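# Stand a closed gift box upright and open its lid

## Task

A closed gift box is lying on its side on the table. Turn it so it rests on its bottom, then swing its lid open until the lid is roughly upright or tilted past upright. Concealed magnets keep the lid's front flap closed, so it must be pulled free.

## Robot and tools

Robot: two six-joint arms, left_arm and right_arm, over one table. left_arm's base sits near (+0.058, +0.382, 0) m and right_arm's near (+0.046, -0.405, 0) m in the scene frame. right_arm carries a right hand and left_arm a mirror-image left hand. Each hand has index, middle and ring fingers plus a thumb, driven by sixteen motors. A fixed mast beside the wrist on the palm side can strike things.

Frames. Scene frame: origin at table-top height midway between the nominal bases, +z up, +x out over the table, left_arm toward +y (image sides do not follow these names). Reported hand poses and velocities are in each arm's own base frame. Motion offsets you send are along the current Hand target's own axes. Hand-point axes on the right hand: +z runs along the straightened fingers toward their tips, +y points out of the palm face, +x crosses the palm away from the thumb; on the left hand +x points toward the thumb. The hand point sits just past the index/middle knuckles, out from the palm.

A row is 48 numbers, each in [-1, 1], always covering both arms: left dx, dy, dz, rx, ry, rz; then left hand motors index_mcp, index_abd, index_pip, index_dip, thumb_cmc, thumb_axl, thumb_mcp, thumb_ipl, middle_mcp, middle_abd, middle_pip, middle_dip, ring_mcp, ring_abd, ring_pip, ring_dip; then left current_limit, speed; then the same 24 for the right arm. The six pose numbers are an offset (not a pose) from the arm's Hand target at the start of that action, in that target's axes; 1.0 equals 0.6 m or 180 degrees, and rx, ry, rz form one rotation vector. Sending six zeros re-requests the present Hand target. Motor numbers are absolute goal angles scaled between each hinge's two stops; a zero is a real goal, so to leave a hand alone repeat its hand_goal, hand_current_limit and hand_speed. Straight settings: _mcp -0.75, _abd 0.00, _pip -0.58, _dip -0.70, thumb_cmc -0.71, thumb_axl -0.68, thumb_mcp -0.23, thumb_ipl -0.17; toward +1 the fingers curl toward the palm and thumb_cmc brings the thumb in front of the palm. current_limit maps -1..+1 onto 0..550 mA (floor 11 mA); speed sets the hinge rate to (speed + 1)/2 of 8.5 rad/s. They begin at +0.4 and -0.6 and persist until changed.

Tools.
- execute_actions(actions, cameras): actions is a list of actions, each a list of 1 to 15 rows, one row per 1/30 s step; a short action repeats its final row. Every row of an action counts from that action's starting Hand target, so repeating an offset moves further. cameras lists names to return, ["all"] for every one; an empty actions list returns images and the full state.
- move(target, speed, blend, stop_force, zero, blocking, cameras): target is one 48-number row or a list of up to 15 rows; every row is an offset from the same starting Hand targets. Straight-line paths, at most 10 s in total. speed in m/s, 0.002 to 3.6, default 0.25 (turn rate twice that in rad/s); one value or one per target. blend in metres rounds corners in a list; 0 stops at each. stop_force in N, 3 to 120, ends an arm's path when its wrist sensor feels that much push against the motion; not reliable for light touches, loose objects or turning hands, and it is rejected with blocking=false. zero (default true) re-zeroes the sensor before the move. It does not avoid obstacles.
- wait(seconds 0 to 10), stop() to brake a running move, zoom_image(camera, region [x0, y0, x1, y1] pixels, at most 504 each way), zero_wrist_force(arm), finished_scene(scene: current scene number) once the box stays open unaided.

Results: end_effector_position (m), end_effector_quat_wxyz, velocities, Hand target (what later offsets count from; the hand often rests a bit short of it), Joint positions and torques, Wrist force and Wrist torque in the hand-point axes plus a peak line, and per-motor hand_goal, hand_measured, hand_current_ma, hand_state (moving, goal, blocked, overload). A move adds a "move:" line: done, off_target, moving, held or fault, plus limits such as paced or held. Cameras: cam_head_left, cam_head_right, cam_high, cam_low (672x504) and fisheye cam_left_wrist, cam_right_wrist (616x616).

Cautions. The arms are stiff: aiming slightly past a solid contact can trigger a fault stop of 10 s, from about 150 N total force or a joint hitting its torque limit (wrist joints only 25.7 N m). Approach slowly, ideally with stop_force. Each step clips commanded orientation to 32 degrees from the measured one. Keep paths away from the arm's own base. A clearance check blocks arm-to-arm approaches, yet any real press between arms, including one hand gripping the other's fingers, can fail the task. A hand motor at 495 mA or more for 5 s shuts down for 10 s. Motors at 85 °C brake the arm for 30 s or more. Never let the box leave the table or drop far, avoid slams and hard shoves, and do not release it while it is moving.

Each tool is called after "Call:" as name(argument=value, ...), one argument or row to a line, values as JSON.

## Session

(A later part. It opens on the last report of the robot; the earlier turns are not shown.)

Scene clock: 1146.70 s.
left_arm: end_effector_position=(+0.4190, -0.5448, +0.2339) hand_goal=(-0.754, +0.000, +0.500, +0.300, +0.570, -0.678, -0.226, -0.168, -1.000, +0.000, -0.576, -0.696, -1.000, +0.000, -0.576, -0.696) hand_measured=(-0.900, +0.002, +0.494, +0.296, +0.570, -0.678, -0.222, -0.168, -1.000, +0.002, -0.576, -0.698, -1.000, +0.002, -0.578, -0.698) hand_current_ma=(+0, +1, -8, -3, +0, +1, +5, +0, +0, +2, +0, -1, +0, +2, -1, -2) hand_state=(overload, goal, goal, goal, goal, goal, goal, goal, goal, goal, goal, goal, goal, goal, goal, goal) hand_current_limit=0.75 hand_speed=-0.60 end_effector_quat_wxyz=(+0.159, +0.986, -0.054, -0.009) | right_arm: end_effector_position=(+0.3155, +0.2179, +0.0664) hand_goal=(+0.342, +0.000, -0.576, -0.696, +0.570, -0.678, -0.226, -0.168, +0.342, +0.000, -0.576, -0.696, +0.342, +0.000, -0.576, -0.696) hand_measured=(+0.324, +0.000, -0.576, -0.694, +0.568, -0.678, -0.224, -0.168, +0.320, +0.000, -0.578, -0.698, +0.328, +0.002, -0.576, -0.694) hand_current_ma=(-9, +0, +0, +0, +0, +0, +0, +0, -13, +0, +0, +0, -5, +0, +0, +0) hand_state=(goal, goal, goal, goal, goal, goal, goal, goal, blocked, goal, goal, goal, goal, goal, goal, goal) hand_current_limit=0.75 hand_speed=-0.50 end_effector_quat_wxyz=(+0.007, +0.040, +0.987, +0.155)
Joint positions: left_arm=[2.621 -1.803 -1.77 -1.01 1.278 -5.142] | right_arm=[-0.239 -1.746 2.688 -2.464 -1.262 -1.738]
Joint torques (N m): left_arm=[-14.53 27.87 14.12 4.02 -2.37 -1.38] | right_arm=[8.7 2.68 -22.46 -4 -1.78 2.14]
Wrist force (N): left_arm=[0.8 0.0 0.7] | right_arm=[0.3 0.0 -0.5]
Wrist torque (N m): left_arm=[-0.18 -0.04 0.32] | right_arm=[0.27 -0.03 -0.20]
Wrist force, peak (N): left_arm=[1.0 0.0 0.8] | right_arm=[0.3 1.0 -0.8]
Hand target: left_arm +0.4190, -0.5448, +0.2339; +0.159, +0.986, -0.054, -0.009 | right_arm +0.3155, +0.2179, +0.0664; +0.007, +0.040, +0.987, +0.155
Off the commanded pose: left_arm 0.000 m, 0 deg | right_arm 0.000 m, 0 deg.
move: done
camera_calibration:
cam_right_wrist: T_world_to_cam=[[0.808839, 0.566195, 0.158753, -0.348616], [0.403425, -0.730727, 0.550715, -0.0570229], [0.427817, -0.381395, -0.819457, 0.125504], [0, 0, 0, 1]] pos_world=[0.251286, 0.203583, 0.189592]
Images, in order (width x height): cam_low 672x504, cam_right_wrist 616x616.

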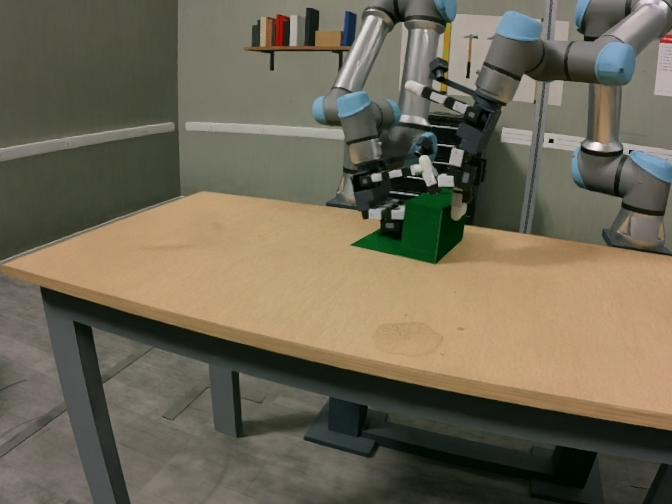

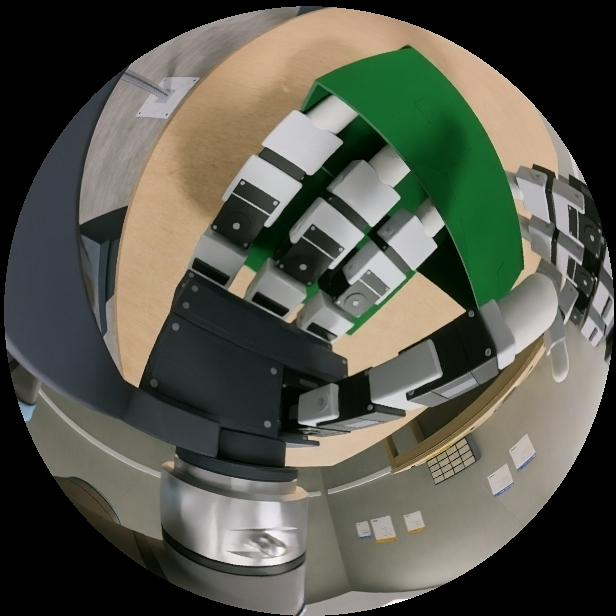

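Call:
move(
  target=[
    [0,-0.0159,-0.0052,0,0,0,-0.754,0,0.5,0.3,0.571,-0.678,-0.226,-0.168,-1,0,-0.576,-0.696,-1,0,-0.576,-0.696,0.75,-0.6,0,0.0103,-0.0317,0,0,0,0.342,0,-0.576,-0.696,0.571,-0.678,-0.226,-0.168,0.342,0,-0.576,-0.696,0.342,0,-0.576,-0.696,0.75,-0.5],
    [0,-0.0159,-0.0052,0,0,0,-0.754,0,0.5,0.3,0.571,-0.678,-0.226,-0.168,-1,0,-0.576,-0.696,-1,0,-0.576,-0.696,0.75,-0.6,0,0.044,-0.033,0,0,0,0.342,0,-0.576,-0.696,0.571,-0.678,-0.226,-0.168,0.342,0,-0.576,-0.696,0.342,0,-0.576,-0.696,0.75,-0.5],
  ],
  speed=0.04,
  blend=[0.003,0],
  cameras=["cam_low","cam_right_wrist"],
)

Call:
zoom_image(
  camera="cam_low",
  region=[320, 120, 520, 280],
)

Scene clock: 1167.60 s.
left_arm: end_effector_position=(+0.4201, -0.5348, +0.2338) hand_goal=(-0.754, +0.000, +0.500, +0.300, +0.570, -0.678, -0.226, -0.168, -1.000, +0.000, -0.576, -0.696, -1.000, +0.000, -0.576, -0.696) hand_measured=(-0.900, +0.002, +0.494, +0.296, +0.570, -0.678, -0.222, -0.168, -1.000, +0.002, -0.576, -0.698, -1.000, +0.002, -0.578, -0.698) hand_current_ma=(+0, +1, -8, -3, +0, +1, +5, +0, +0, +2, +0, -1, +0, +2, -1, -2) hand_state=(overload, goal, goal, goal, goal, goal, goal, goal, goal, goal, goal, goal, goal, goal, goal, goal) hand_current_limit=0.75 hand_speed=-0.60 end_effector_quat_wxyz=(+0.159, +0.986, -0.054, -0.009) | right_arm: end_effector_position=(+0.3170, +0.2368, +0.0934) hand_goal=(+0.342, +0.000, -0.576, -0.696, +0.570, -0.678, -0.226, -0.168, +0.342, +0.000, -0.576, -0.696, +0.342, +0.000, -0.576, -0.696) hand_measured=(+0.324, +0.000, -0.576, -0.694, +0.568, -0.678, -0.224, -0.168, +0.320, +0.000, -0.578, -0.698, +0.328, +0.002, -0.578, -0.694) hand_current_ma=(-9, +0, +0, +0, +0, +0, +0, +0, -13, +0, +0, +0, -5, +0, +0, +0) hand_state=(goal, goal, goal, goal, goal, goal, goal, goal, blocked, goal, goal, goal, goal, goal, goal, goal) hand_current_limit=0.75 hand_speed=-0.50 end_effector_quat_wxyz=(+0.007, +0.040, +0.987, +0.156)
Joint positions: left_arm=[2.638 -1.789 -1.786 -1.012 1.276 -5.124] | right_arm=[-0.167 -1.819 2.637 -2.362 -1.259 -1.662]
Joint torques (N m): left_arm=[12.17 41.26 13.95 1.57 -2.35 1.46] | right_arm=[7.01 2.53 -23.76 -4.45 1.01 2.14]
Wrist force (N): left_arm=[1.0 0.2 0.3] | right_arm=[-1.1 0.2 -0.2]
Wrist torque (N m): left_arm=[-0.11 -0.08 0.11] | right_arm=[0.24 0.10 -0.27]
Wrist force, peak (N): left_arm=[1.2 0.0 0.7] | right_arm=[0.6 0.4 -1.2]
Hand target: left_arm +0.4201, -0.5348, +0.2338; +0.159, +0.986, -0.054, -0.009 | right_arm +0.3170, +0.2369, +0.0934; +0.007, +0.040, +0.987, +0.155
Off the commanded pose: left_arm 0.000 m, 0 deg | right_arm 0.000 m, 0 deg.
move: done
camera_calibration:
cam_right_wrist: T_world_to_cam=[[0.808844, 0.566164, 0.158839, -0.364813], [0.403398, -0.730794, 0.550645, -0.0585943], [0.427834, -0.38131, -0.819488, 0.154097], [0, 0, 0, 1]] pos_world=[0.252786, 0.222483, 0.216492]
Images, in order (width x height): cam_low 672x504, cam_right_wrist 616x616.

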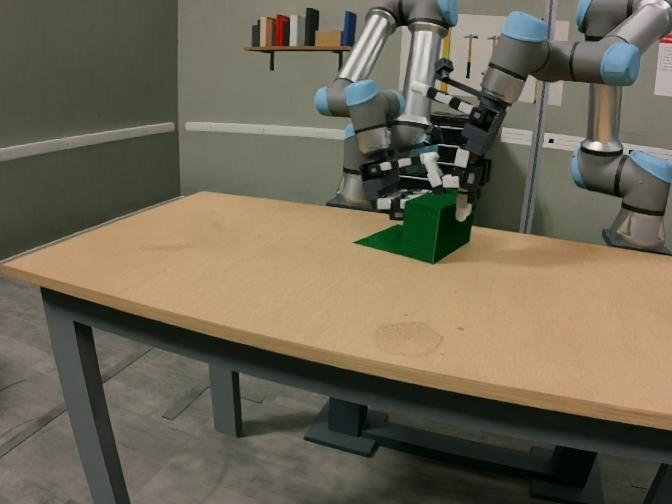

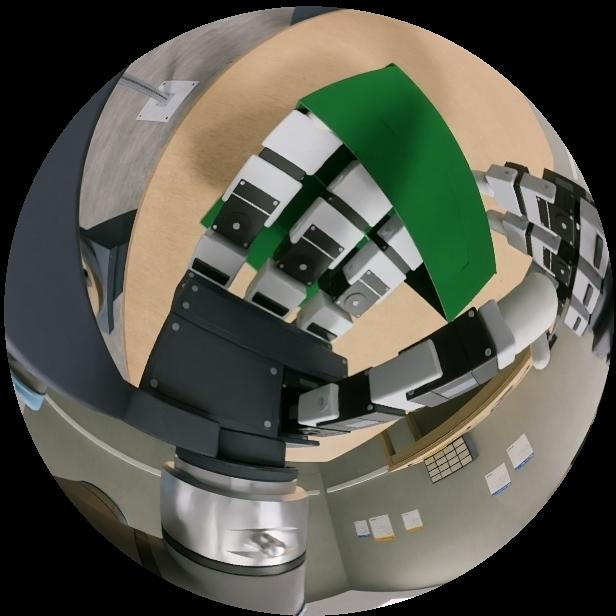

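Scaled by 2.520 from the camera's 672x504 image, which has a finer 960x720 frame.

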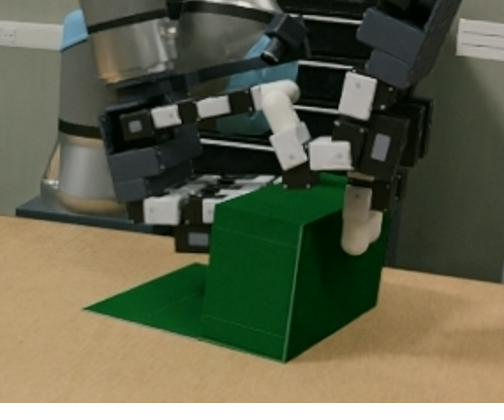

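Call:
move(
  target=[
    [0,0,0,0,0,0,-0.754,0,0.5,0.3,-0.714,-0.678,-0.226,-0.168,-1,0,-0.576,-0.696,-1,0,-0.576,-0.696,0.75,-0.6,0,-0.0687,-0.0005,0,0,0,0.342,0,-0.576,-0.696,-0.714,-0.678,-0.226,-0.168,0.342,0,-0.576,-0.696,0.342,0,-0.576,-0.696,0.75,-0.5],
    [0,0,0,0,0,0,-0.754,0,0.5,0.3,-0.714,-0.678,-0.226,-0.168,-1,0,-0.576,-0.696,-1,0,-0.576,-0.696,0.75,-0.6,-0.0583,-0.0687,-0.0005,0,0,0,0.342,0,-0.576,-0.696,-0.714,-0.678,-0.226,-0.168,0.342,0,-0.576,-0.696,0.342,0,-0.576,-0.696,0.75,-0.5],
    [0,0,0,0,0,0,-0.754,0,0.5,0.3,-0.714,-0.678,-0.226,-0.168,-1,0,-0.576,-0.696,-1,0,-0.576,-0.696,0.75,-0.6,-0.0583,-0.0053,0.02,0,0,0,0.342,0,-0.576,-0.696,-0.714,-0.678,-0.226,-0.168,0.342,0,-0.576,-0.696,0.342,0,-0.576,-0.696,0.75,-0.5],
  ],
  speed=0.1,
  cameras=["cam_low","cam_right_wrist","cam_high"],
)

Call:
zoom_image(
  camera="cam_low",
  region=[320, 120, 520, 280],
)

Call:
zoom_image(
  camera="cam_high",
  region=[180, 140, 360, 300],
)

Scene clock: 1182.20 s.
left_arm: end_effector_position=(+0.4201, -0.5348, +0.2338) hand_goal=(-0.754, +0.000, +0.500, +0.300, -0.714, -0.678, -0.226, -0.168, -1.000, +0.000, -0.576, -0.696, -1.000, +0.000, -0.576, -0.696) hand_measured=(-0.900, +0.002, +0.494, +0.296, -0.714, -0.678, -0.222, -0.168, -1.000, +0.002, -0.576, -0.698, -1.000, +0.002, -0.578, -0.698) hand_current_ma=(+0, +1, -8, -3, +0, +1, +5, +0, +0, +2, +0, -1, +0, +2, -1, -2) hand_state=(overload, goal, goal, goal, goal, goal, goal, goal, goal, goal, goal, goal, goal, goal, goal, goal) hand_current_limit=0.75 hand_speed=-0.60 end_effector_quat_wxyz=(+0.159, +0.986, -0.054, -0.009) | right_arm: end_effector_position=(+0.3519, +0.2347, +0.0810) hand_goal=(+0.342, +0.000, -0.576, -0.696, -0.714, -0.678, -0.226, -0.168, +0.342, +0.000, -0.576, -0.696, +0.342, +0.000, -0.576, -0.696) hand_measured=(+0.324, +0.000, -0.576, -0.694, -0.714, -0.678, -0.224, -0.168, +0.320, +0.000, -0.578, -0.698, +0.328, +0.002, -0.578, -0.694) hand_current_ma=(-9, +0, +0, +0, +0, +0, +0, +0, -13, +0, +0, +0, -5, +0, +0, +0) hand_state=(goal, goal, goal, goal, goal, goal, goal, goal, blocked, goal, goal, goal, goal, goal, goal, goal) hand_current_limit=0.75 hand_speed=-0.50 end_effector_quat_wxyz=(+0.007, +0.040, +0.987, +0.155)
Joint positions: left_arm=[2.638 -1.789 -1.786 -1.012 1.276 -5.124] | right_arm=[-0.155 -1.665 2.577 -2.46 -1.259 -1.649]
Joint torques (N m): left_arm=[11.86 39.79 14.47 2.15 -2.18 1.33] | right_arm=[8.95 -3.27 -23.61 -4.14 -1.87 1.59]
Wrist force (N): left_arm=[0.9 -0.2 0.4] | right_arm=[-0.6 0.5 -0.3]
Wrist torque (N m): left_arm=[-0.22 -0.11 0.09] | right_arm=[0.18 0.06 -0.16]
Wrist force, peak (N): left_arm=[1.0 0.0 0.7] | right_arm=[-0.8 1.4 -0.4]
Hand target: left_arm +0.4201, -0.5348, +0.2338; +0.159, +0.986, -0.054, -0.009 | right_arm +0.3519, +0.2347, +0.0810; +0.007, +0.040, +0.987, +0.155
Off the commanded pose: left_arm 0.000 m, 0 deg | right_arm 0.000 m, 0 deg.
move: done
camera_calibration:
cam_right_wrist: T_world_to_cam=[[0.808806, 0.566254, 0.158707, -0.389882], [0.403492, -0.73068, 0.550727, -0.0675039], [0.427816, -0.381395, -0.819458, 0.128303], [0, 0, 0, 1]] pos_world=[0.287686, 0.220383, 0.204192]
Images, in order (width x height): cam_high 672x504, cam_low 672x504, cam_right_wrist 616x616.

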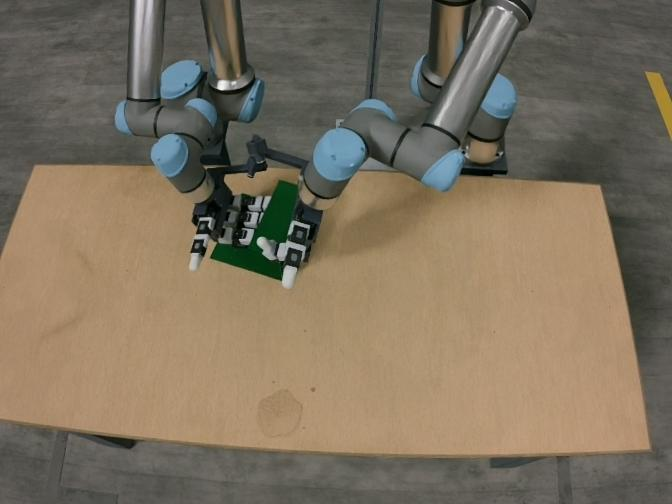

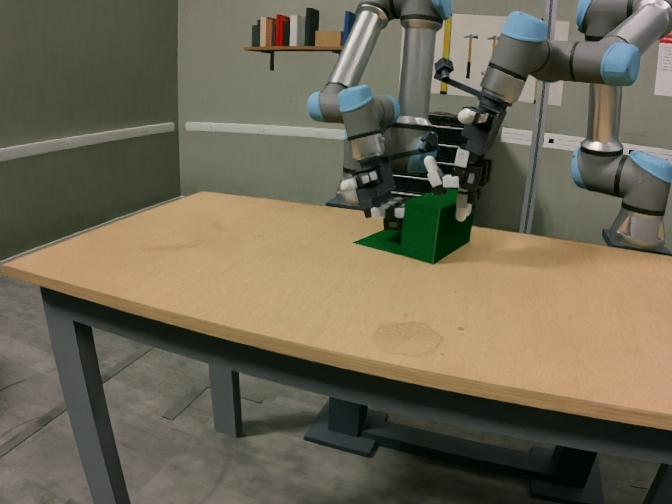

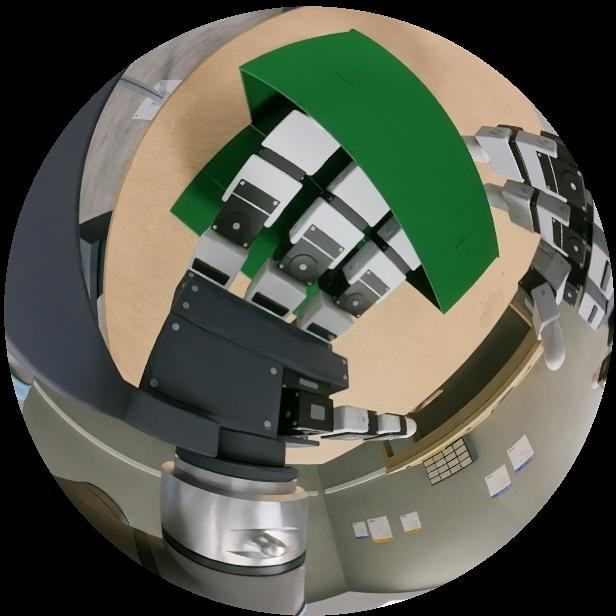

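Scaled by 2.520 from the camera's 672x504 image, which has a finer 960x720 frame.

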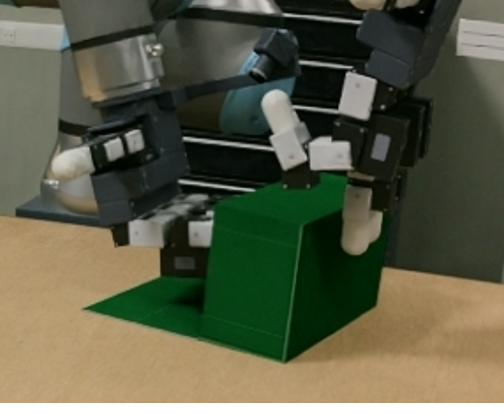

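Scaled by 2.800 from the camera's 672x504 image, which has a finer 960x720 frame.

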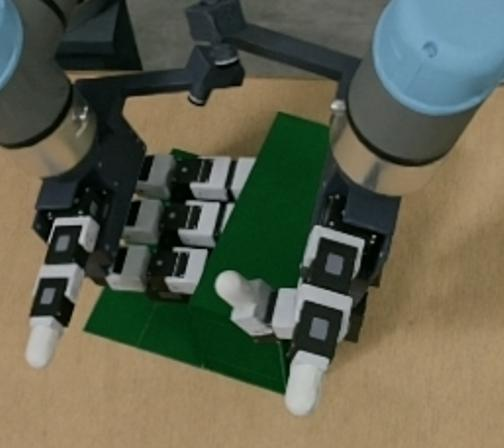

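Call:
move(
  target=[
    [0,0,0,0,0,0,-0.754,0,0.5,0.3,-0.714,-0.678,-0.226,-0.168,-1,0,-0.576,-0.696,-1,0,-0.576,-0.696,0.75,-0.6,0,-0.019,-0.0062,0,0,0,0.342,0,-0.576,-0.696,-0.714,-0.678,-0.226,-0.168,0.342,0,-0.576,-0.696,0.342,0,-0.576,-0.696,0.75,-0.5],
    [0,0,0,0,0,0,-0.754,0,0.5,0.3,-0.714,-0.678,-0.226,-0.168,-1,0,-0.576,-0.696,-1,0,-0.576,-0.696,0.75,-0.6,0,-0.0149,-0.0188,0,0,0,0.342,0,-0.576,-0.696,-0.714,-0.678,-0.226,-0.168,0.342,0,-0.576,-0.696,0.342,0,-0.576,-0.696,0.75,-0.5],
    [0,0,0,0,0,0,-0.754,0,0.5,0.3,-0.714,-0.678,-0.226,-0.168,-1,0,-0.576,-0.696,-1,0,-0.576,-0.696,0.75,-0.6,0,0.0188,-0.026,0,0,0,0.342,0,-0.576,-0.696,-0.714,-0.678,-0.226,-0.168,0.342,0,-0.576,-0.696,0.342,0,-0.576,-0.696,0.75,-0.5],
    [0,0,0,0,0,0,-0.754,0,0.5,0.3,-0.714,-0.678,-0.226,-0.168,-1,0,-0.576,-0.696,-1,0,-0.576,-0.696,0.75,-0.6,0,0.0521,-0.024,0,0,0,0.342,0,-0.576,-0.696,-0.714,-0.678,-0.226,-0.168,0.342,0,-0.576,-0.696,0.342,0,-0.576,-0.696,0.75,-0.5],
  ],
  speed=0.04,
  blend=[0.002,0.002,0.004,0],
  cameras=["cam_low","cam_right_wrist","cam_high"],
)

Call:
zoom_image(
  camera="cam_low",
  region=[320, 120, 520, 280],
)

Scene clock: 1191.93 s.
left_arm: end_effector_position=(+0.4201, -0.5348, +0.2338) hand_goal=(-0.754, +0.000, +0.500, +0.300, -0.714, -0.678, -0.226, -0.168, -1.000, +0.000, -0.576, -0.696, -1.000, +0.000, -0.576, -0.696) hand_measured=(-0.900, +0.002, +0.494, +0.296, -0.714, -0.678, -0.222, -0.168, -1.000, +0.002, -0.576, -0.698, -1.000, -0.008, -0.618, -0.716) hand_current_ma=(+0, +1, -8, -3, +0, +1, +5, +0, +0, +2, +0, -1, +0, -8, -103, -36) hand_state=(overload, goal, goal, goal, goal, goal, goal, goal, goal, goal, goal, goal, goal, goal, blocked, goal) hand_current_limit=0.75 hand_speed=-0.60 end_effector_quat_wxyz=(+0.159, +0.986, -0.054, -0.009) | right_arm: end_effector_position=(+0.3539, +0.2599, +0.1043) hand_goal=(+0.342, +0.000, -0.576, -0.696, -0.714, -0.678, -0.226, -0.168, +0.342, +0.000, -0.576, -0.696, +0.342, +0.000, -0.576, -0.696) hand_measured=(+0.312, +0.002, -0.592, -0.700, -0.714, -0.678, -0.224, -0.168, +0.318, +0.000, -0.586, -0.698, +0.324, +0.000, -0.582, -0.698) hand_current_ma=(-22, +0, -6, +0, +0, +0, +0, +0, -15, +0, -3, +0, -8, +0, -1, +0) hand_state=(blocked, goal, goal, goal, goal, goal, goal, goal, blocked, goal, goal, goal, goal, goal, goal, goal) hand_current_limit=0.75 hand_speed=-0.50 end_effector_quat_wxyz=(+0.007, +0.040, +0.987, +0.155)
Joint positions: left_arm=[2.638 -1.789 -1.786 -1.012 1.276 -5.124] | right_arm=[-0.072 -1.704 2.527 -2.398 -1.258 -1.562]
Joint torques (N m): left_arm=[8.68 39.31 16.48 2.63 -1.86 1.33] | right_arm=[9.91 -3.67 -26.52 -4.58 -0.05 1.9]
Wrist force (N): left_arm=[1.7 -4.2 -2.1] | right_arm=[0.3 -5.5 0.6]
Wrist torque (N m): left_arm=[0.38 -0.24 0.45] | right_arm=[0.26 0.01 -0.20]
Wrist force, peak (N): left_arm=[1.7 -4.3 -2.0] | right_arm=[0.4 -5.4 1.2]
Hand target: left_arm +0.4201, -0.5348, +0.2338; +0.159, +0.986, -0.054, -0.009 | right_arm +0.3539, +0.2600, +0.1043; +0.007, +0.040, +0.987, +0.155
Off the commanded pose: left_arm 0.000 m, 0 deg | right_arm 0.000 m, 0 deg.
move: done
camera_calibration:
cam_right_wrist: T_world_to_cam=[[0.808815, 0.566216, 0.158799, -0.409481], [0.403456, -0.730754, 0.550655, -0.0626845], [0.427833, -0.38131, -0.819489, 0.156133], [0, 0, 0, 1]] pos_world=[0.289686, 0.245583, 0.227492]
Images, in order (width x height): cam_high 672x504, cam_low 672x504, cam_right_wrist 616x616.

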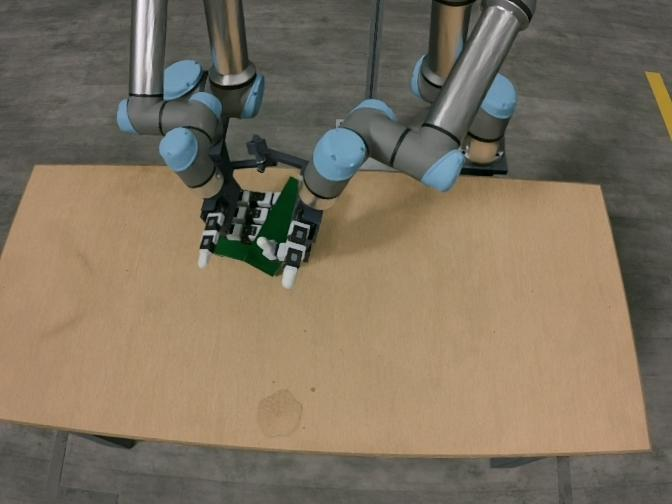

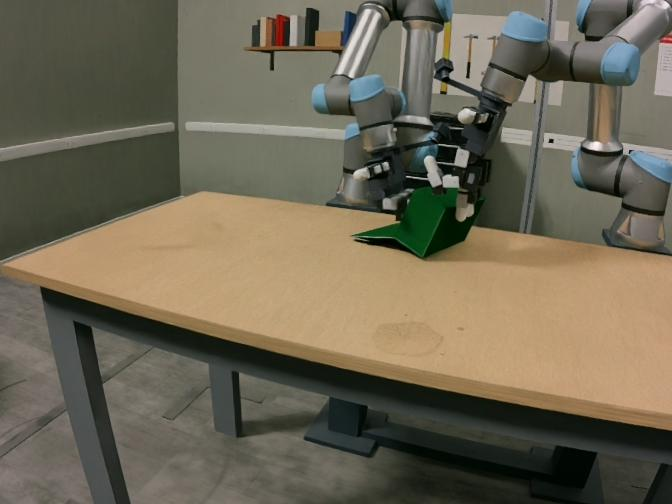

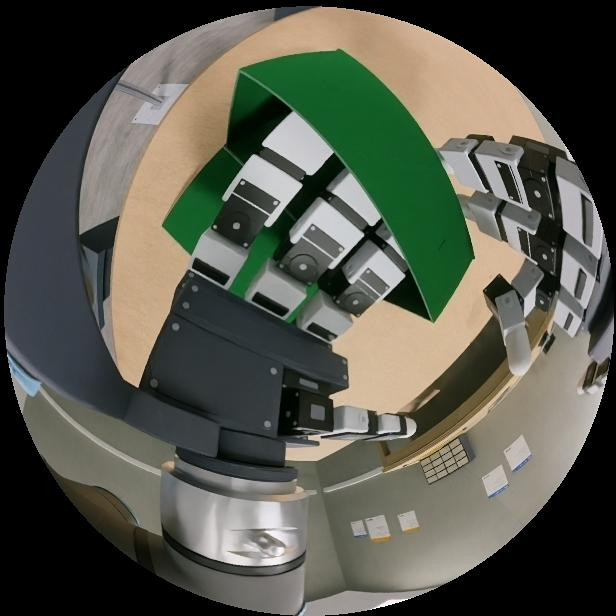

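Scaled by 2.520 from the camera's 672x504 image, which has a finer 960x720 frame.

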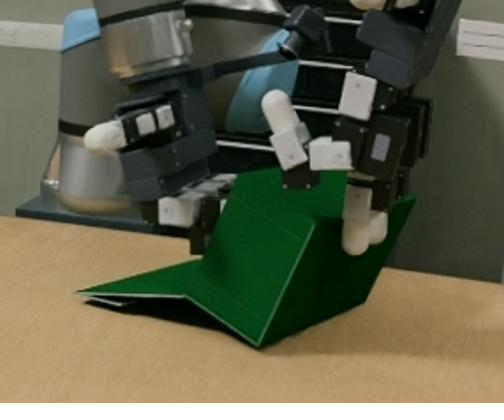

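Call:
move(
  target=[0,-0.0527,0.0004,0,0,0,-0.754,0,0.5,0.3,-0.714,-0.678,-0.226,-0.168,-1,0,-0.576,-0.696,-1,0,-0.576,-0.696,0.75,-0.6,0,0.0465,0.0187,0,0,0,0.342,0,-0.576,-0.696,-0.714,-0.678,-0.226,-0.168,0.342,0,-0.576,-0.696,0.342,0,-0.576,-0.696,0.75,-0.5],
  speed=0.03,
  cameras=["cam_low","cam_right_wrist","cam_high"],
)

Call:
zoom_image(
  camera="cam_low",
  region=[320, 120, 520, 280],
)

Scene clock: 1200.80 s.
left_arm: end_effector_position=(+0.4234, -0.5051, +0.2237) hand_goal=(-0.754, +0.000, +0.500, +0.300, -0.714, -0.678, -0.226, -0.168, -1.000, +0.000, -0.576, -0.696, -1.000, +0.000, -0.576, -0.696) hand_measured=(-0.900, +0.002, +0.494, +0.296, -0.714, -0.678, -0.222, -0.168, -1.000, +0.002, -0.576, -0.698, -1.000, +0.002, -0.616, -0.714) hand_current_ma=(+0, +1, -8, -3, +0, +1, +5, +0, +0, +2, +0, -1, +0, +2, -96, -34) hand_state=(overload, goal, goal, goal, goal, goal, goal, goal, goal, goal, goal, goal, goal, goal, blocked, goal) hand_current_limit=0.75 hand_speed=-0.60 end_effector_quat_wxyz=(+0.159, +0.986, -0.054, -0.009) | right_arm: end_effector_position=(+0.3563, +0.2898, +0.1022) hand_goal=(+0.342, +0.000, -0.576, -0.696, -0.714, -0.678, -0.226, -0.168, +0.342, +0.000, -0.576, -0.696, +0.342, +0.000, -0.576, -0.696) hand_measured=(+0.296, +0.000, -0.606, -0.708, -0.714, -0.678, -0.224, -0.168, +0.310, +0.000, -0.592, -0.700, +0.324, +0.000, -0.582, -0.698) hand_current_ma=(-47, +0, -19, -4, +0, +0, +0, +0, -26, +0, -6, -1, -8, +0, -1, +0) hand_state=(blocked, goal, blocked, goal, goal, goal, goal, goal, blocked, goal, goal, goal, goal, goal, goal, goal) hand_current_limit=0.75 hand_speed=-0.50 end_effector_quat_wxyz=(+0.007, +0.040, +0.987, +0.155)
Joint positions: left_arm=[2.69 -1.759 -1.848 -0.997 1.27 -5.07] | right_arm=[0.023 -1.65 2.502 -2.457 -1.26 -1.462]
Joint torques (N m): left_arm=[12.06 38.45 13.01 4.29 -2.84 1.27] | right_arm=[9.6 -3.55 -24.81 -4.54 -0.62 1.72]
Wrist force (N): left_arm=[0.7 -2.0 -1.7] | right_arm=[-0.5 -3.3 2.4]
Wrist torque (N m): left_arm=[0.09 -0.30 0.14] | right_arm=[0.29 0.00 -0.14]
Wrist force, peak (N): left_arm=[1.8 -4.4 -2.2] | right_arm=[0.2 -6.0 1.1]
Hand target: left_arm +0.4234, -0.5050, +0.2237; +0.159, +0.986, -0.054, -0.009 | right_arm +0.3563, +0.2899, +0.1022; +0.007, +0.040, +0.987, +0.155
Off the commanded pose: left_arm 0.000 m, 0 deg | right_arm 0.000 m, 0 deg.
move: done
camera_calibration:
cam_right_wrist: T_world_to_cam=[[0.808839, 0.566195, 0.158753, -0.42809], [0.403425, -0.730727, 0.550715, -0.0406994], [0.427817, -0.381395, -0.819457, 0.164765], [0, 0, 0, 1]] pos_world=[0.292186, 0.275483, 0.225392]
Images, in order (width x height): cam_high 672x504, cam_low 672x504, cam_right_wrist 616x616.

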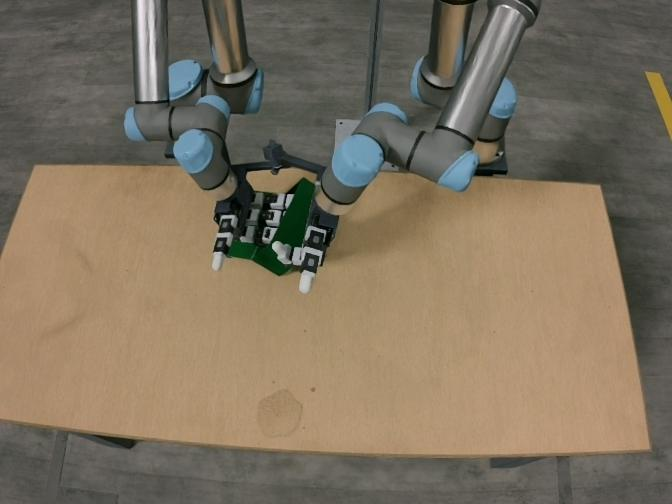

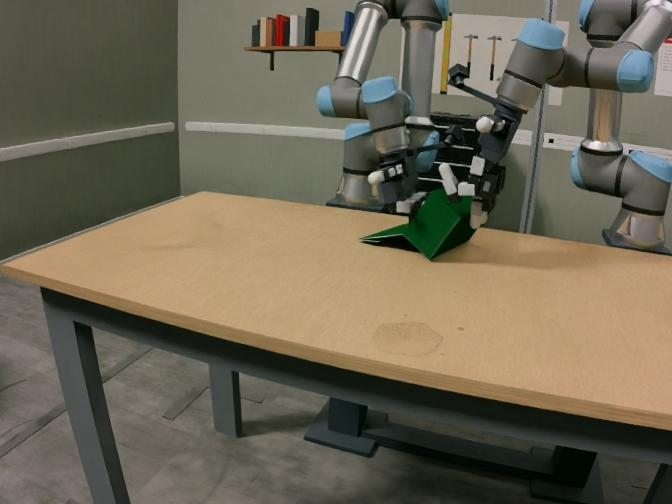

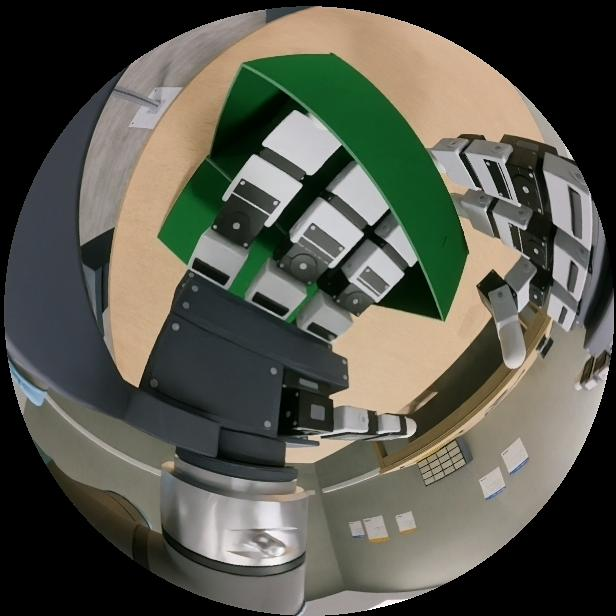

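Scaled by 2.520 from the camera's 672x504 image, which has a finer 960x720 frame.

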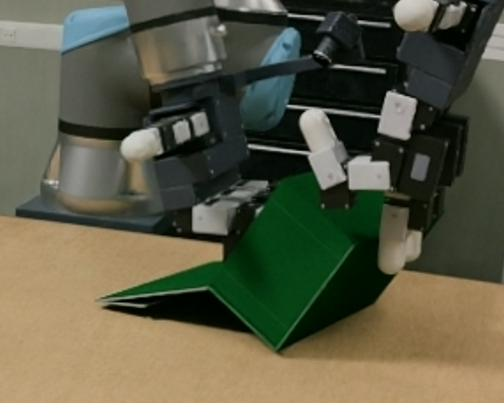

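Call:
move(
  target=[0,-0.0658,0.0137,0,0,0,-0.754,0,0.5,0.3,-0.714,-0.678,-0.226,-0.168,-1,0,-0.576,-0.696,-1,0,-0.576,-0.696,0.75,-0.6,0,0.0493,0.037,0,0,0,0.342,0,-0.576,-0.696,-0.714,-0.678,-0.226,-0.168,0.342,0,-0.576,-0.696,0.342,0,-0.576,-0.696,0.75,-0.5],
  speed=0.03,
  cameras=["cam_low","cam_right_wrist","cam_high"],
)

Call:
zoom_image(
  camera="cam_low",
  region=[320, 120, 520, 280],
)

Scene clock: 1206.43 s.
left_arm: end_effector_position=(+0.4272, -0.4704, +0.2035) hand_goal=(-0.754, +0.000, +0.500, +0.300, -0.714, -0.678, -0.226, -0.168, -1.000, +0.000, -0.576, -0.696, -1.000, +0.000, -0.576, -0.696) hand_measured=(-0.900, +0.002, +0.494, +0.296, -0.714, -0.678, -0.222, -0.168, -1.000, +0.002, -0.576, -0.698, -1.000, +0.088, -0.572, -0.618) hand_current_ma=(+0, +1, -8, -3, +0, +1, +5, +0, +0, +2, +0, -1, +0, +225, +4, +238) hand_state=(overload, goal, goal, goal, goal, goal, goal, goal, goal, goal, goal, goal, goal, blocked, goal, blocked) hand_current_limit=0.75 hand_speed=-0.60 end_effector_quat_wxyz=(+0.159, +0.986, -0.054, -0.009) | right_arm: end_effector_position=(+0.3593, +0.3247, +0.0903) hand_goal=(+0.342, +0.000, -0.576, -0.696, -0.714, -0.678, -0.226, -0.168, +0.342, +0.000, -0.576, -0.696, +0.342, +0.000, -0.576, -0.696) hand_measured=(+0.302, +0.034, -0.600, -0.704, -0.714, -0.678, -0.224, -0.168, +0.314, +0.014, -0.588, -0.698, +0.324, +0.000, -0.582, -0.698) hand_current_ma=(-36, +20, -14, -2, +0, +0, +0, +0, -18, +3, -3, +0, -8, +0, -1, +0) hand_state=(blocked, blocked, blocked, goal, goal, goal, goal, goal, blocked, goal, goal, goal, goal, goal, goal, goal) hand_current_limit=0.75 hand_speed=-0.50 end_effector_quat_wxyz=(+0.007, +0.040, +0.987, +0.155)
Joint positions: left_arm=[2.754 -1.738 -1.926 -0.959 1.264 -5.003] | right_arm=[0.126 -1.556 2.475 -2.557 -1.266 -1.354]
Joint torques (N m): left_arm=[5.1 11.9 -9.36 -0.03 -1.14 1.66] | right_arm=[31.18 26.72 2.44 6.56 5.1 1.09]
Wrist force (N): left_arm=[8.3 5.7 -50.1] | right_arm=[-5.6 -34.9 -91.4]
Wrist torque (N m): left_arm=[4.28 -3.79 0.33] | right_arm=[6.40 -1.33 -0.57]
Wrist force, peak (N): left_arm=[8.3 5.7 -50.1] | right_arm=[-5.6 -34.9 -91.4]
Hand target: left_arm +0.4272, -0.4703, +0.2035; +0.159, +0.986, -0.054, -0.009 | right_arm +0.3591, +0.3247, +0.0902; +0.007, +0.040, +0.987, +0.155
Off the commanded pose: left_arm 0.000 m, 0 deg | right_arm 0.000 m, 0 deg.
move: done
camera_calibration:
cam_right_wrist: T_world_to_cam=[[0.808755, 0.566169, 0.159275, -0.448288], [0.403046, -0.730739, 0.550975, -0.00965772], [0.428334, -0.381408, -0.819181, 0.166838], [0, 0, 0, 1]] pos_world=[0.294985, 0.310383, 0.213393]
Images, in order (width x height): cam_high 672x504, cam_low 672x504, cam_right_wrist 616x616.

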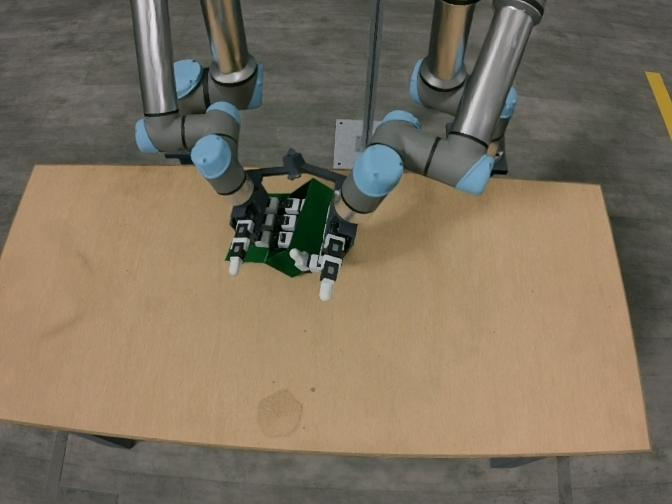

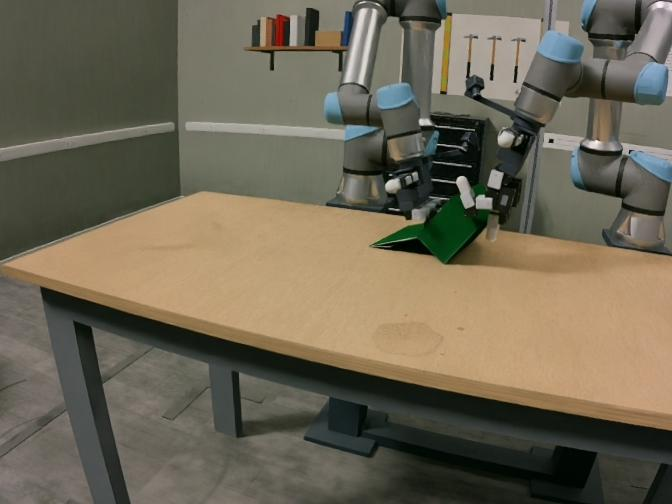

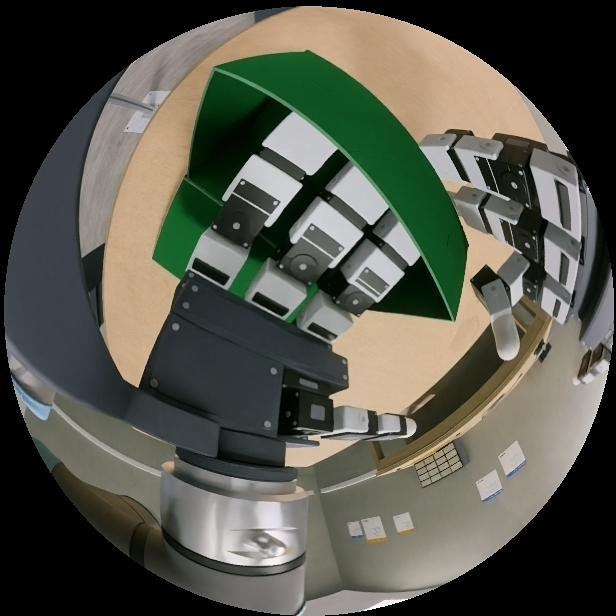

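Scaled by 2.520 from the camera's 672x504 image, which has a finer 960x720 frame.

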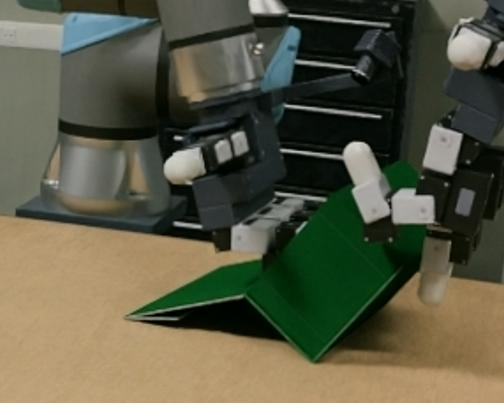

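Call:
move(
  target=[0,-0.0265,-0.0262,0,0,0,-0.754,0,0.5,0.3,-0.714,-0.678,-0.226,-0.168,-1,0,-0.576,-0.696,-1,0,-0.576,-0.696,0.75,-0.6,0,0.005,-0.0238,0,0,0,0.342,0,-0.576,-0.696,-0.714,-0.678,-0.226,-0.168,0.342,0,-0.576,-0.696,0.342,0,-0.576,-0.696,0.75,-0.5],
  speed=0.03,
  cameras=["cam_low","cam_head_right","cam_high"],
)

Call:
zoom_image(
  camera="cam_low",
  region=[340, 120, 540, 280],
)

Call:
zoom_image(
  camera="cam_high",
  region=[200, 140, 380, 300],
)

Scene clock: 1210.97 s.
left_arm: end_effector_position=(+0.4294, -0.4505, +0.2134) hand_goal=(-0.754, +0.000, +0.500, +0.300, -0.714, -0.678, -0.226, -0.168, -1.000, +0.000, -0.576, -0.696, -1.000, +0.000, -0.576, -0.696) hand_measured=(-0.900, +0.002, +0.494, +0.296, -0.714, -0.678, -0.222, -0.168, -1.000, +0.002, -0.576, -0.698, -0.996, +0.004, -0.574, -0.692) hand_current_ma=(+0, +1, -8, -3, +0, +1, +5, +0, +0, +2, +0, -1, +5, +3, +3, +3) hand_state=(overload, goal, goal, goal, goal, goal, goal, goal, goal, goal, goal, goal, goal, goal, goal, goal) hand_current_limit=0.75 hand_speed=-0.60 end_effector_quat_wxyz=(+0.159, +0.986, -0.054, -0.009) | right_arm: end_effector_position=(+0.3590, +0.3232, +0.1046) hand_goal=(+0.342, +0.000, -0.576, -0.696, -0.714, -0.678, -0.226, -0.168, +0.342, +0.000, -0.576, -0.696, +0.342, +0.000, -0.576, -0.696) hand_measured=(+0.314, +0.010, -0.592, -0.702, -0.714, -0.678, -0.224, -0.168, +0.312, -0.002, -0.590, -0.700, +0.314, +0.000, -0.590, -0.700) hand_current_ma=(-20, +2, -6, -1, +0, +0, +0, +0, -21, +0, -5, -1, -19, +0, -5, -1) hand_state=(blocked, goal, goal, goal, goal, goal, goal, goal, blocked, goal, goal, goal, blocked, goal, goal, goal) hand_current_limit=0.75 hand_speed=-0.50 end_effector_quat_wxyz=(+0.007, +0.040, +0.987, +0.155)
Joint positions: left_arm=[2.792 -1.702 -1.937 -0.997 1.261 -4.963] | right_arm=[0.122 -1.601 2.46 -2.496 -1.265 -1.358]
Joint torques (N m): left_arm=[12.65 36.3 12.55 1.6 -2.46 1.51] | right_arm=[-10.29 -25.81 -25.44 -1.57 0.46 -1.78]
Wrist force (N): left_arm=[0.5 -0.4 0.4] | right_arm=[-0.9 -0.3 1.2]
Wrist torque (N m): left_arm=[-0.27 -0.02 0.01] | right_arm=[0.27 0.03 -0.11]
Wrist force, peak (N): left_arm=[8.6 6.1 -51.0] | right_arm=[-6.4 -36.0 -93.5]
Hand target: left_arm +0.4294, -0.4504, +0.2134; +0.159, +0.986, -0.054, -0.009 | right_arm +0.3590, +0.3232, +0.1047; +0.007, +0.040, +0.987, +0.155
Off the commanded pose: left_arm 0.000 m, 0 deg | right_arm 0.000 m, 0 deg.
move: done
Images, in order (width x height): cam_head_right 672x504, cam_high 672x504, cam_low 672x504.

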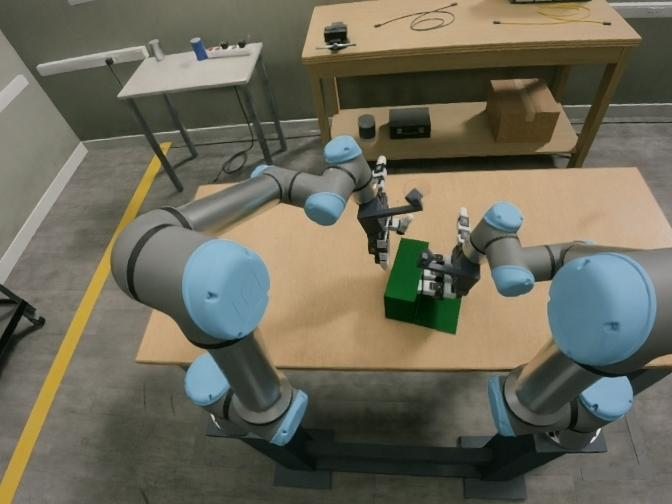

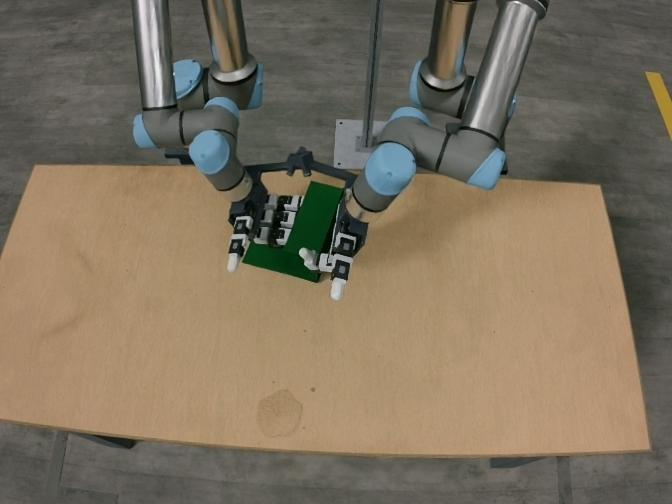

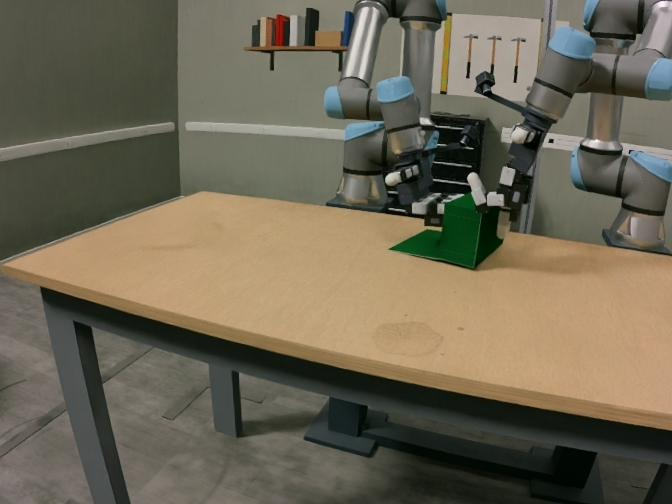

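Scaled by 2.520 from the camera's 672x504 image, which has a finer 960x720 frame.

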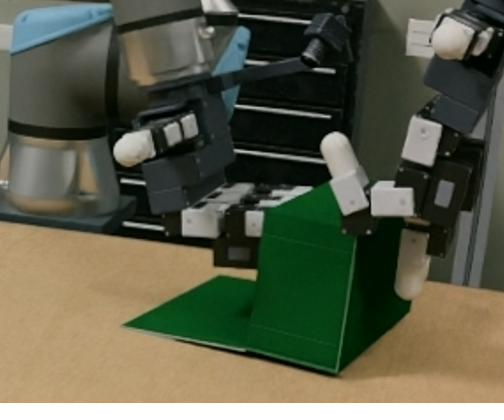

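Scaled by 2.800 from the camera's 672x504 image, which has a finer 960x720 frame.

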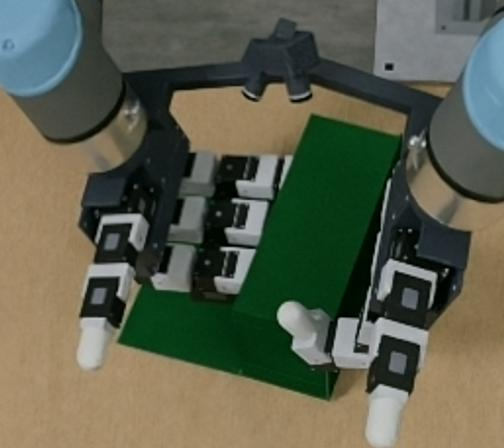

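Call:
move(
  target=[
    [0,-0.0686,-0.0048,0,0,0,-0.754,0,0.5,0.3,-0.714,-0.678,-0.226,-0.168,-1,0,-0.576,-0.696,-1,0,-0.576,-0.696,0.75,-0.6,0,0.0903,0.0026,0.07,0,0,0.342,0,-0.576,-0.696,-0.714,-0.678,-0.226,-0.168,0.342,0,-0.576,-0.696,0.342,0,-0.576,-0.696,0.75,-0.5],
    [0,-0.1343,0.0089,0,0,0,-0.754,0,0.5,0.3,-0.714,-0.678,-0.226,-0.168,-1,0,-0.576,-0.696,-1,0,-0.576,-0.696,0.75,-0.6,0,0.169,0.0444,0.139,0,0,0.342,0,-0.576,-0.696,-0.714,-0.678,-0.226,-0.168,0.342,0,-0.576,-0.696,0.342,0,-0.576,-0.696,0.75,-0.5],
  ],
  speed=0.04,
  stop_force=20,
  blend=[0.005,0],
  cameras=["cam_low","cam_head_right","cam_high"],
)

Call:
zoom_image(
  camera="cam_low",
  region=[340, 120, 540, 280],
)

Call:
zoom_image(
  camera="cam_high",
  region=[200, 140, 420, 300],
)

Scene clock: 1237.37 s.
left_arm: end_effector_position=(+0.4374, -0.3783, +0.1844) hand_goal=(-0.754, +0.000, +0.500, +0.300, -0.714, -0.678, -0.226, -0.168, -1.000, +0.000, -0.576, -0.696, -1.000, +0.000, -0.576, -0.696) hand_measured=(-0.900, +0.002, +0.494, +0.296, -0.714, -0.678, -0.222, -0.168, -1.000, +0.002, -0.576, -0.698, -1.000, +0.014, -0.574, -0.692) hand_current_ma=(+0, +1, -8, -3, -1, +1, +5, +0, +0, +2, +0, -1, +0, +20, +1, +3) hand_state=(overload, goal, goal, goal, goal, goal, goal, goal, goal, goal, goal, goal, goal, goal, goal, goal) hand_current_limit=0.75 hand_speed=-0.60 end_effector_quat_wxyz=(+0.159, +0.986, -0.054, -0.009) | right_arm: end_effector_position=(+0.3668, +0.4205, +0.1118) hand_goal=(+0.342, +0.000, -0.576, -0.696, -0.714, -0.678, -0.226, -0.168, +0.342, +0.000, -0.576, -0.696, +0.342, +0.000, -0.576, -0.696) hand_measured=(+0.322, +0.004, -0.584, -0.700, -0.714, -0.678, -0.224, -0.168, +0.320, -0.002, -0.584, -0.700, +0.324, +0.000, -0.584, -0.700) hand_current_ma=(-10, +0, -2, +0, +0, +0, +0, +0, -12, +0, -2, +0, -9, +0, -1, +0) hand_state=(goal, goal, goal, goal, goal, goal, goal, goal, blocked, goal, goal, goal, goal, goal, goal, goal) hand_current_limit=0.75 hand_speed=-0.50 end_effector_quat_wxyz=(-0.001, +0.040, +0.998, -0.047)
Joint positions: left_arm=[2.941 -1.662 -2.053 -0.968 1.253 -4.808] | right_arm=[0.542 -1.433 2.059 -2.143 -1.649 -0.946]
Joint torques (N m): left_arm=[12.68 32.97 12.53 4.13 -2.35 1.45] | right_arm=[-11.04 -39.28 -11.92 -4.09 2.42 -1.52]
Wrist force (N): left_arm=[-0.4 0.0 -0.5] | right_arm=[-0.4 -0.2 0.1]
Wrist torque (N m): left_arm=[-0.09 -0.24 -0.07] | right_arm=[0.11 -0.01 0.02]
Wrist force, peak (N): left_arm=[13.6 -2.7 -40.8] | right_arm=[1.0 -4.2 -0.2]
Hand target: left_arm +0.4374, -0.3783, +0.1844; +0.159, +0.986, -0.054, -0.009 (not the last commanded pose) | right_arm +0.3668, +0.4205, +0.1118; -0.001, +0.040, +0.998, -0.047 (not the last commanded pose)
Off the commanded pose: left_arm 0.003 m, 0 deg | right_arm 0.007 m, 2 deg.
move: held (right_arm; a check stopped the path); path passed 1 of 2 targets; limits=held
pose unreachable (right arm): on one or more control steps of this call, first in action 0 (counted from 0), this arm could not follow its commanded pose, so it was not sent that pose on those steps. It may still have moved: this result reports where it is.
cause: moving toward the commanded pose would bring a part of the arm too close to another arm (a part of this arm just beyond joint 5 (wrist 2) and a part of the left arm just beyond its joint 6 (wrist 3), 12 mm apart when this arm was first held).
Images, in order (width x height): cam_head_right 672x504, cam_high 672x504, cam_low 672x504.

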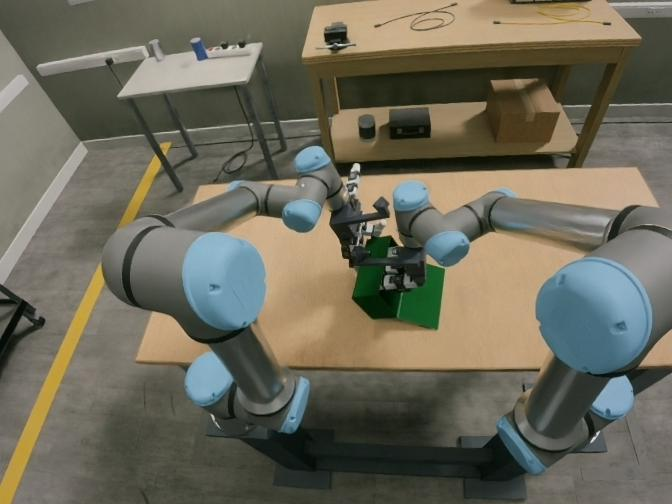

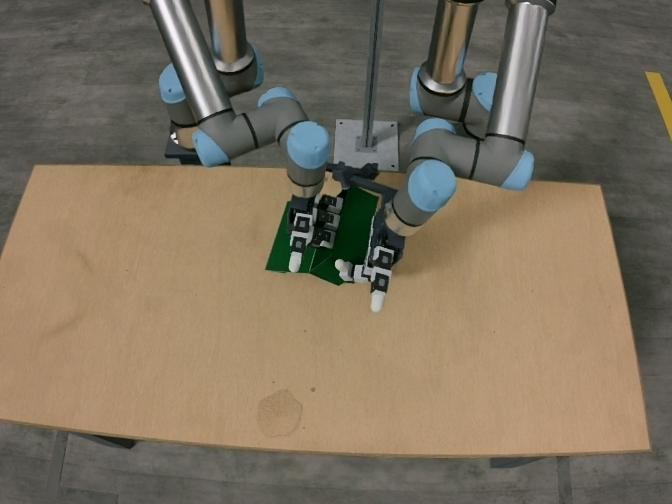

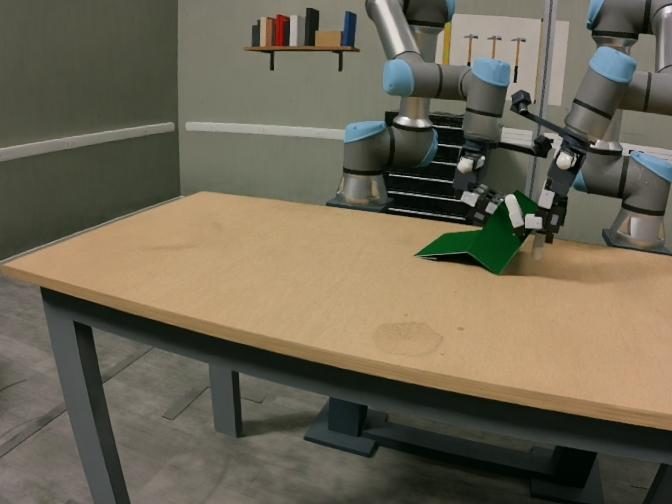

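Scaled by 2.520 from the camera's 672x504 image, which has a finer 960x720 frame.

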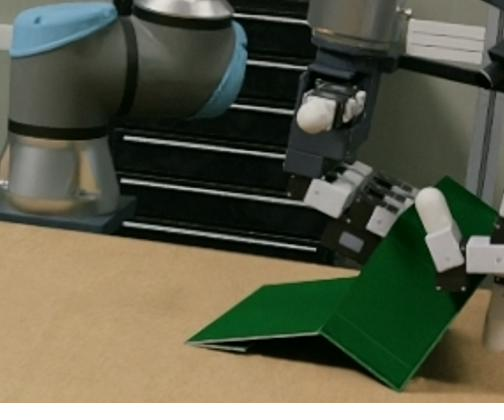

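Scaled by 2.291 from the camera's 672x504 image, which has a finer 960x720 frame.

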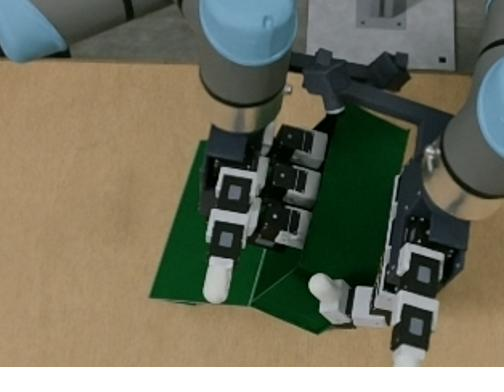

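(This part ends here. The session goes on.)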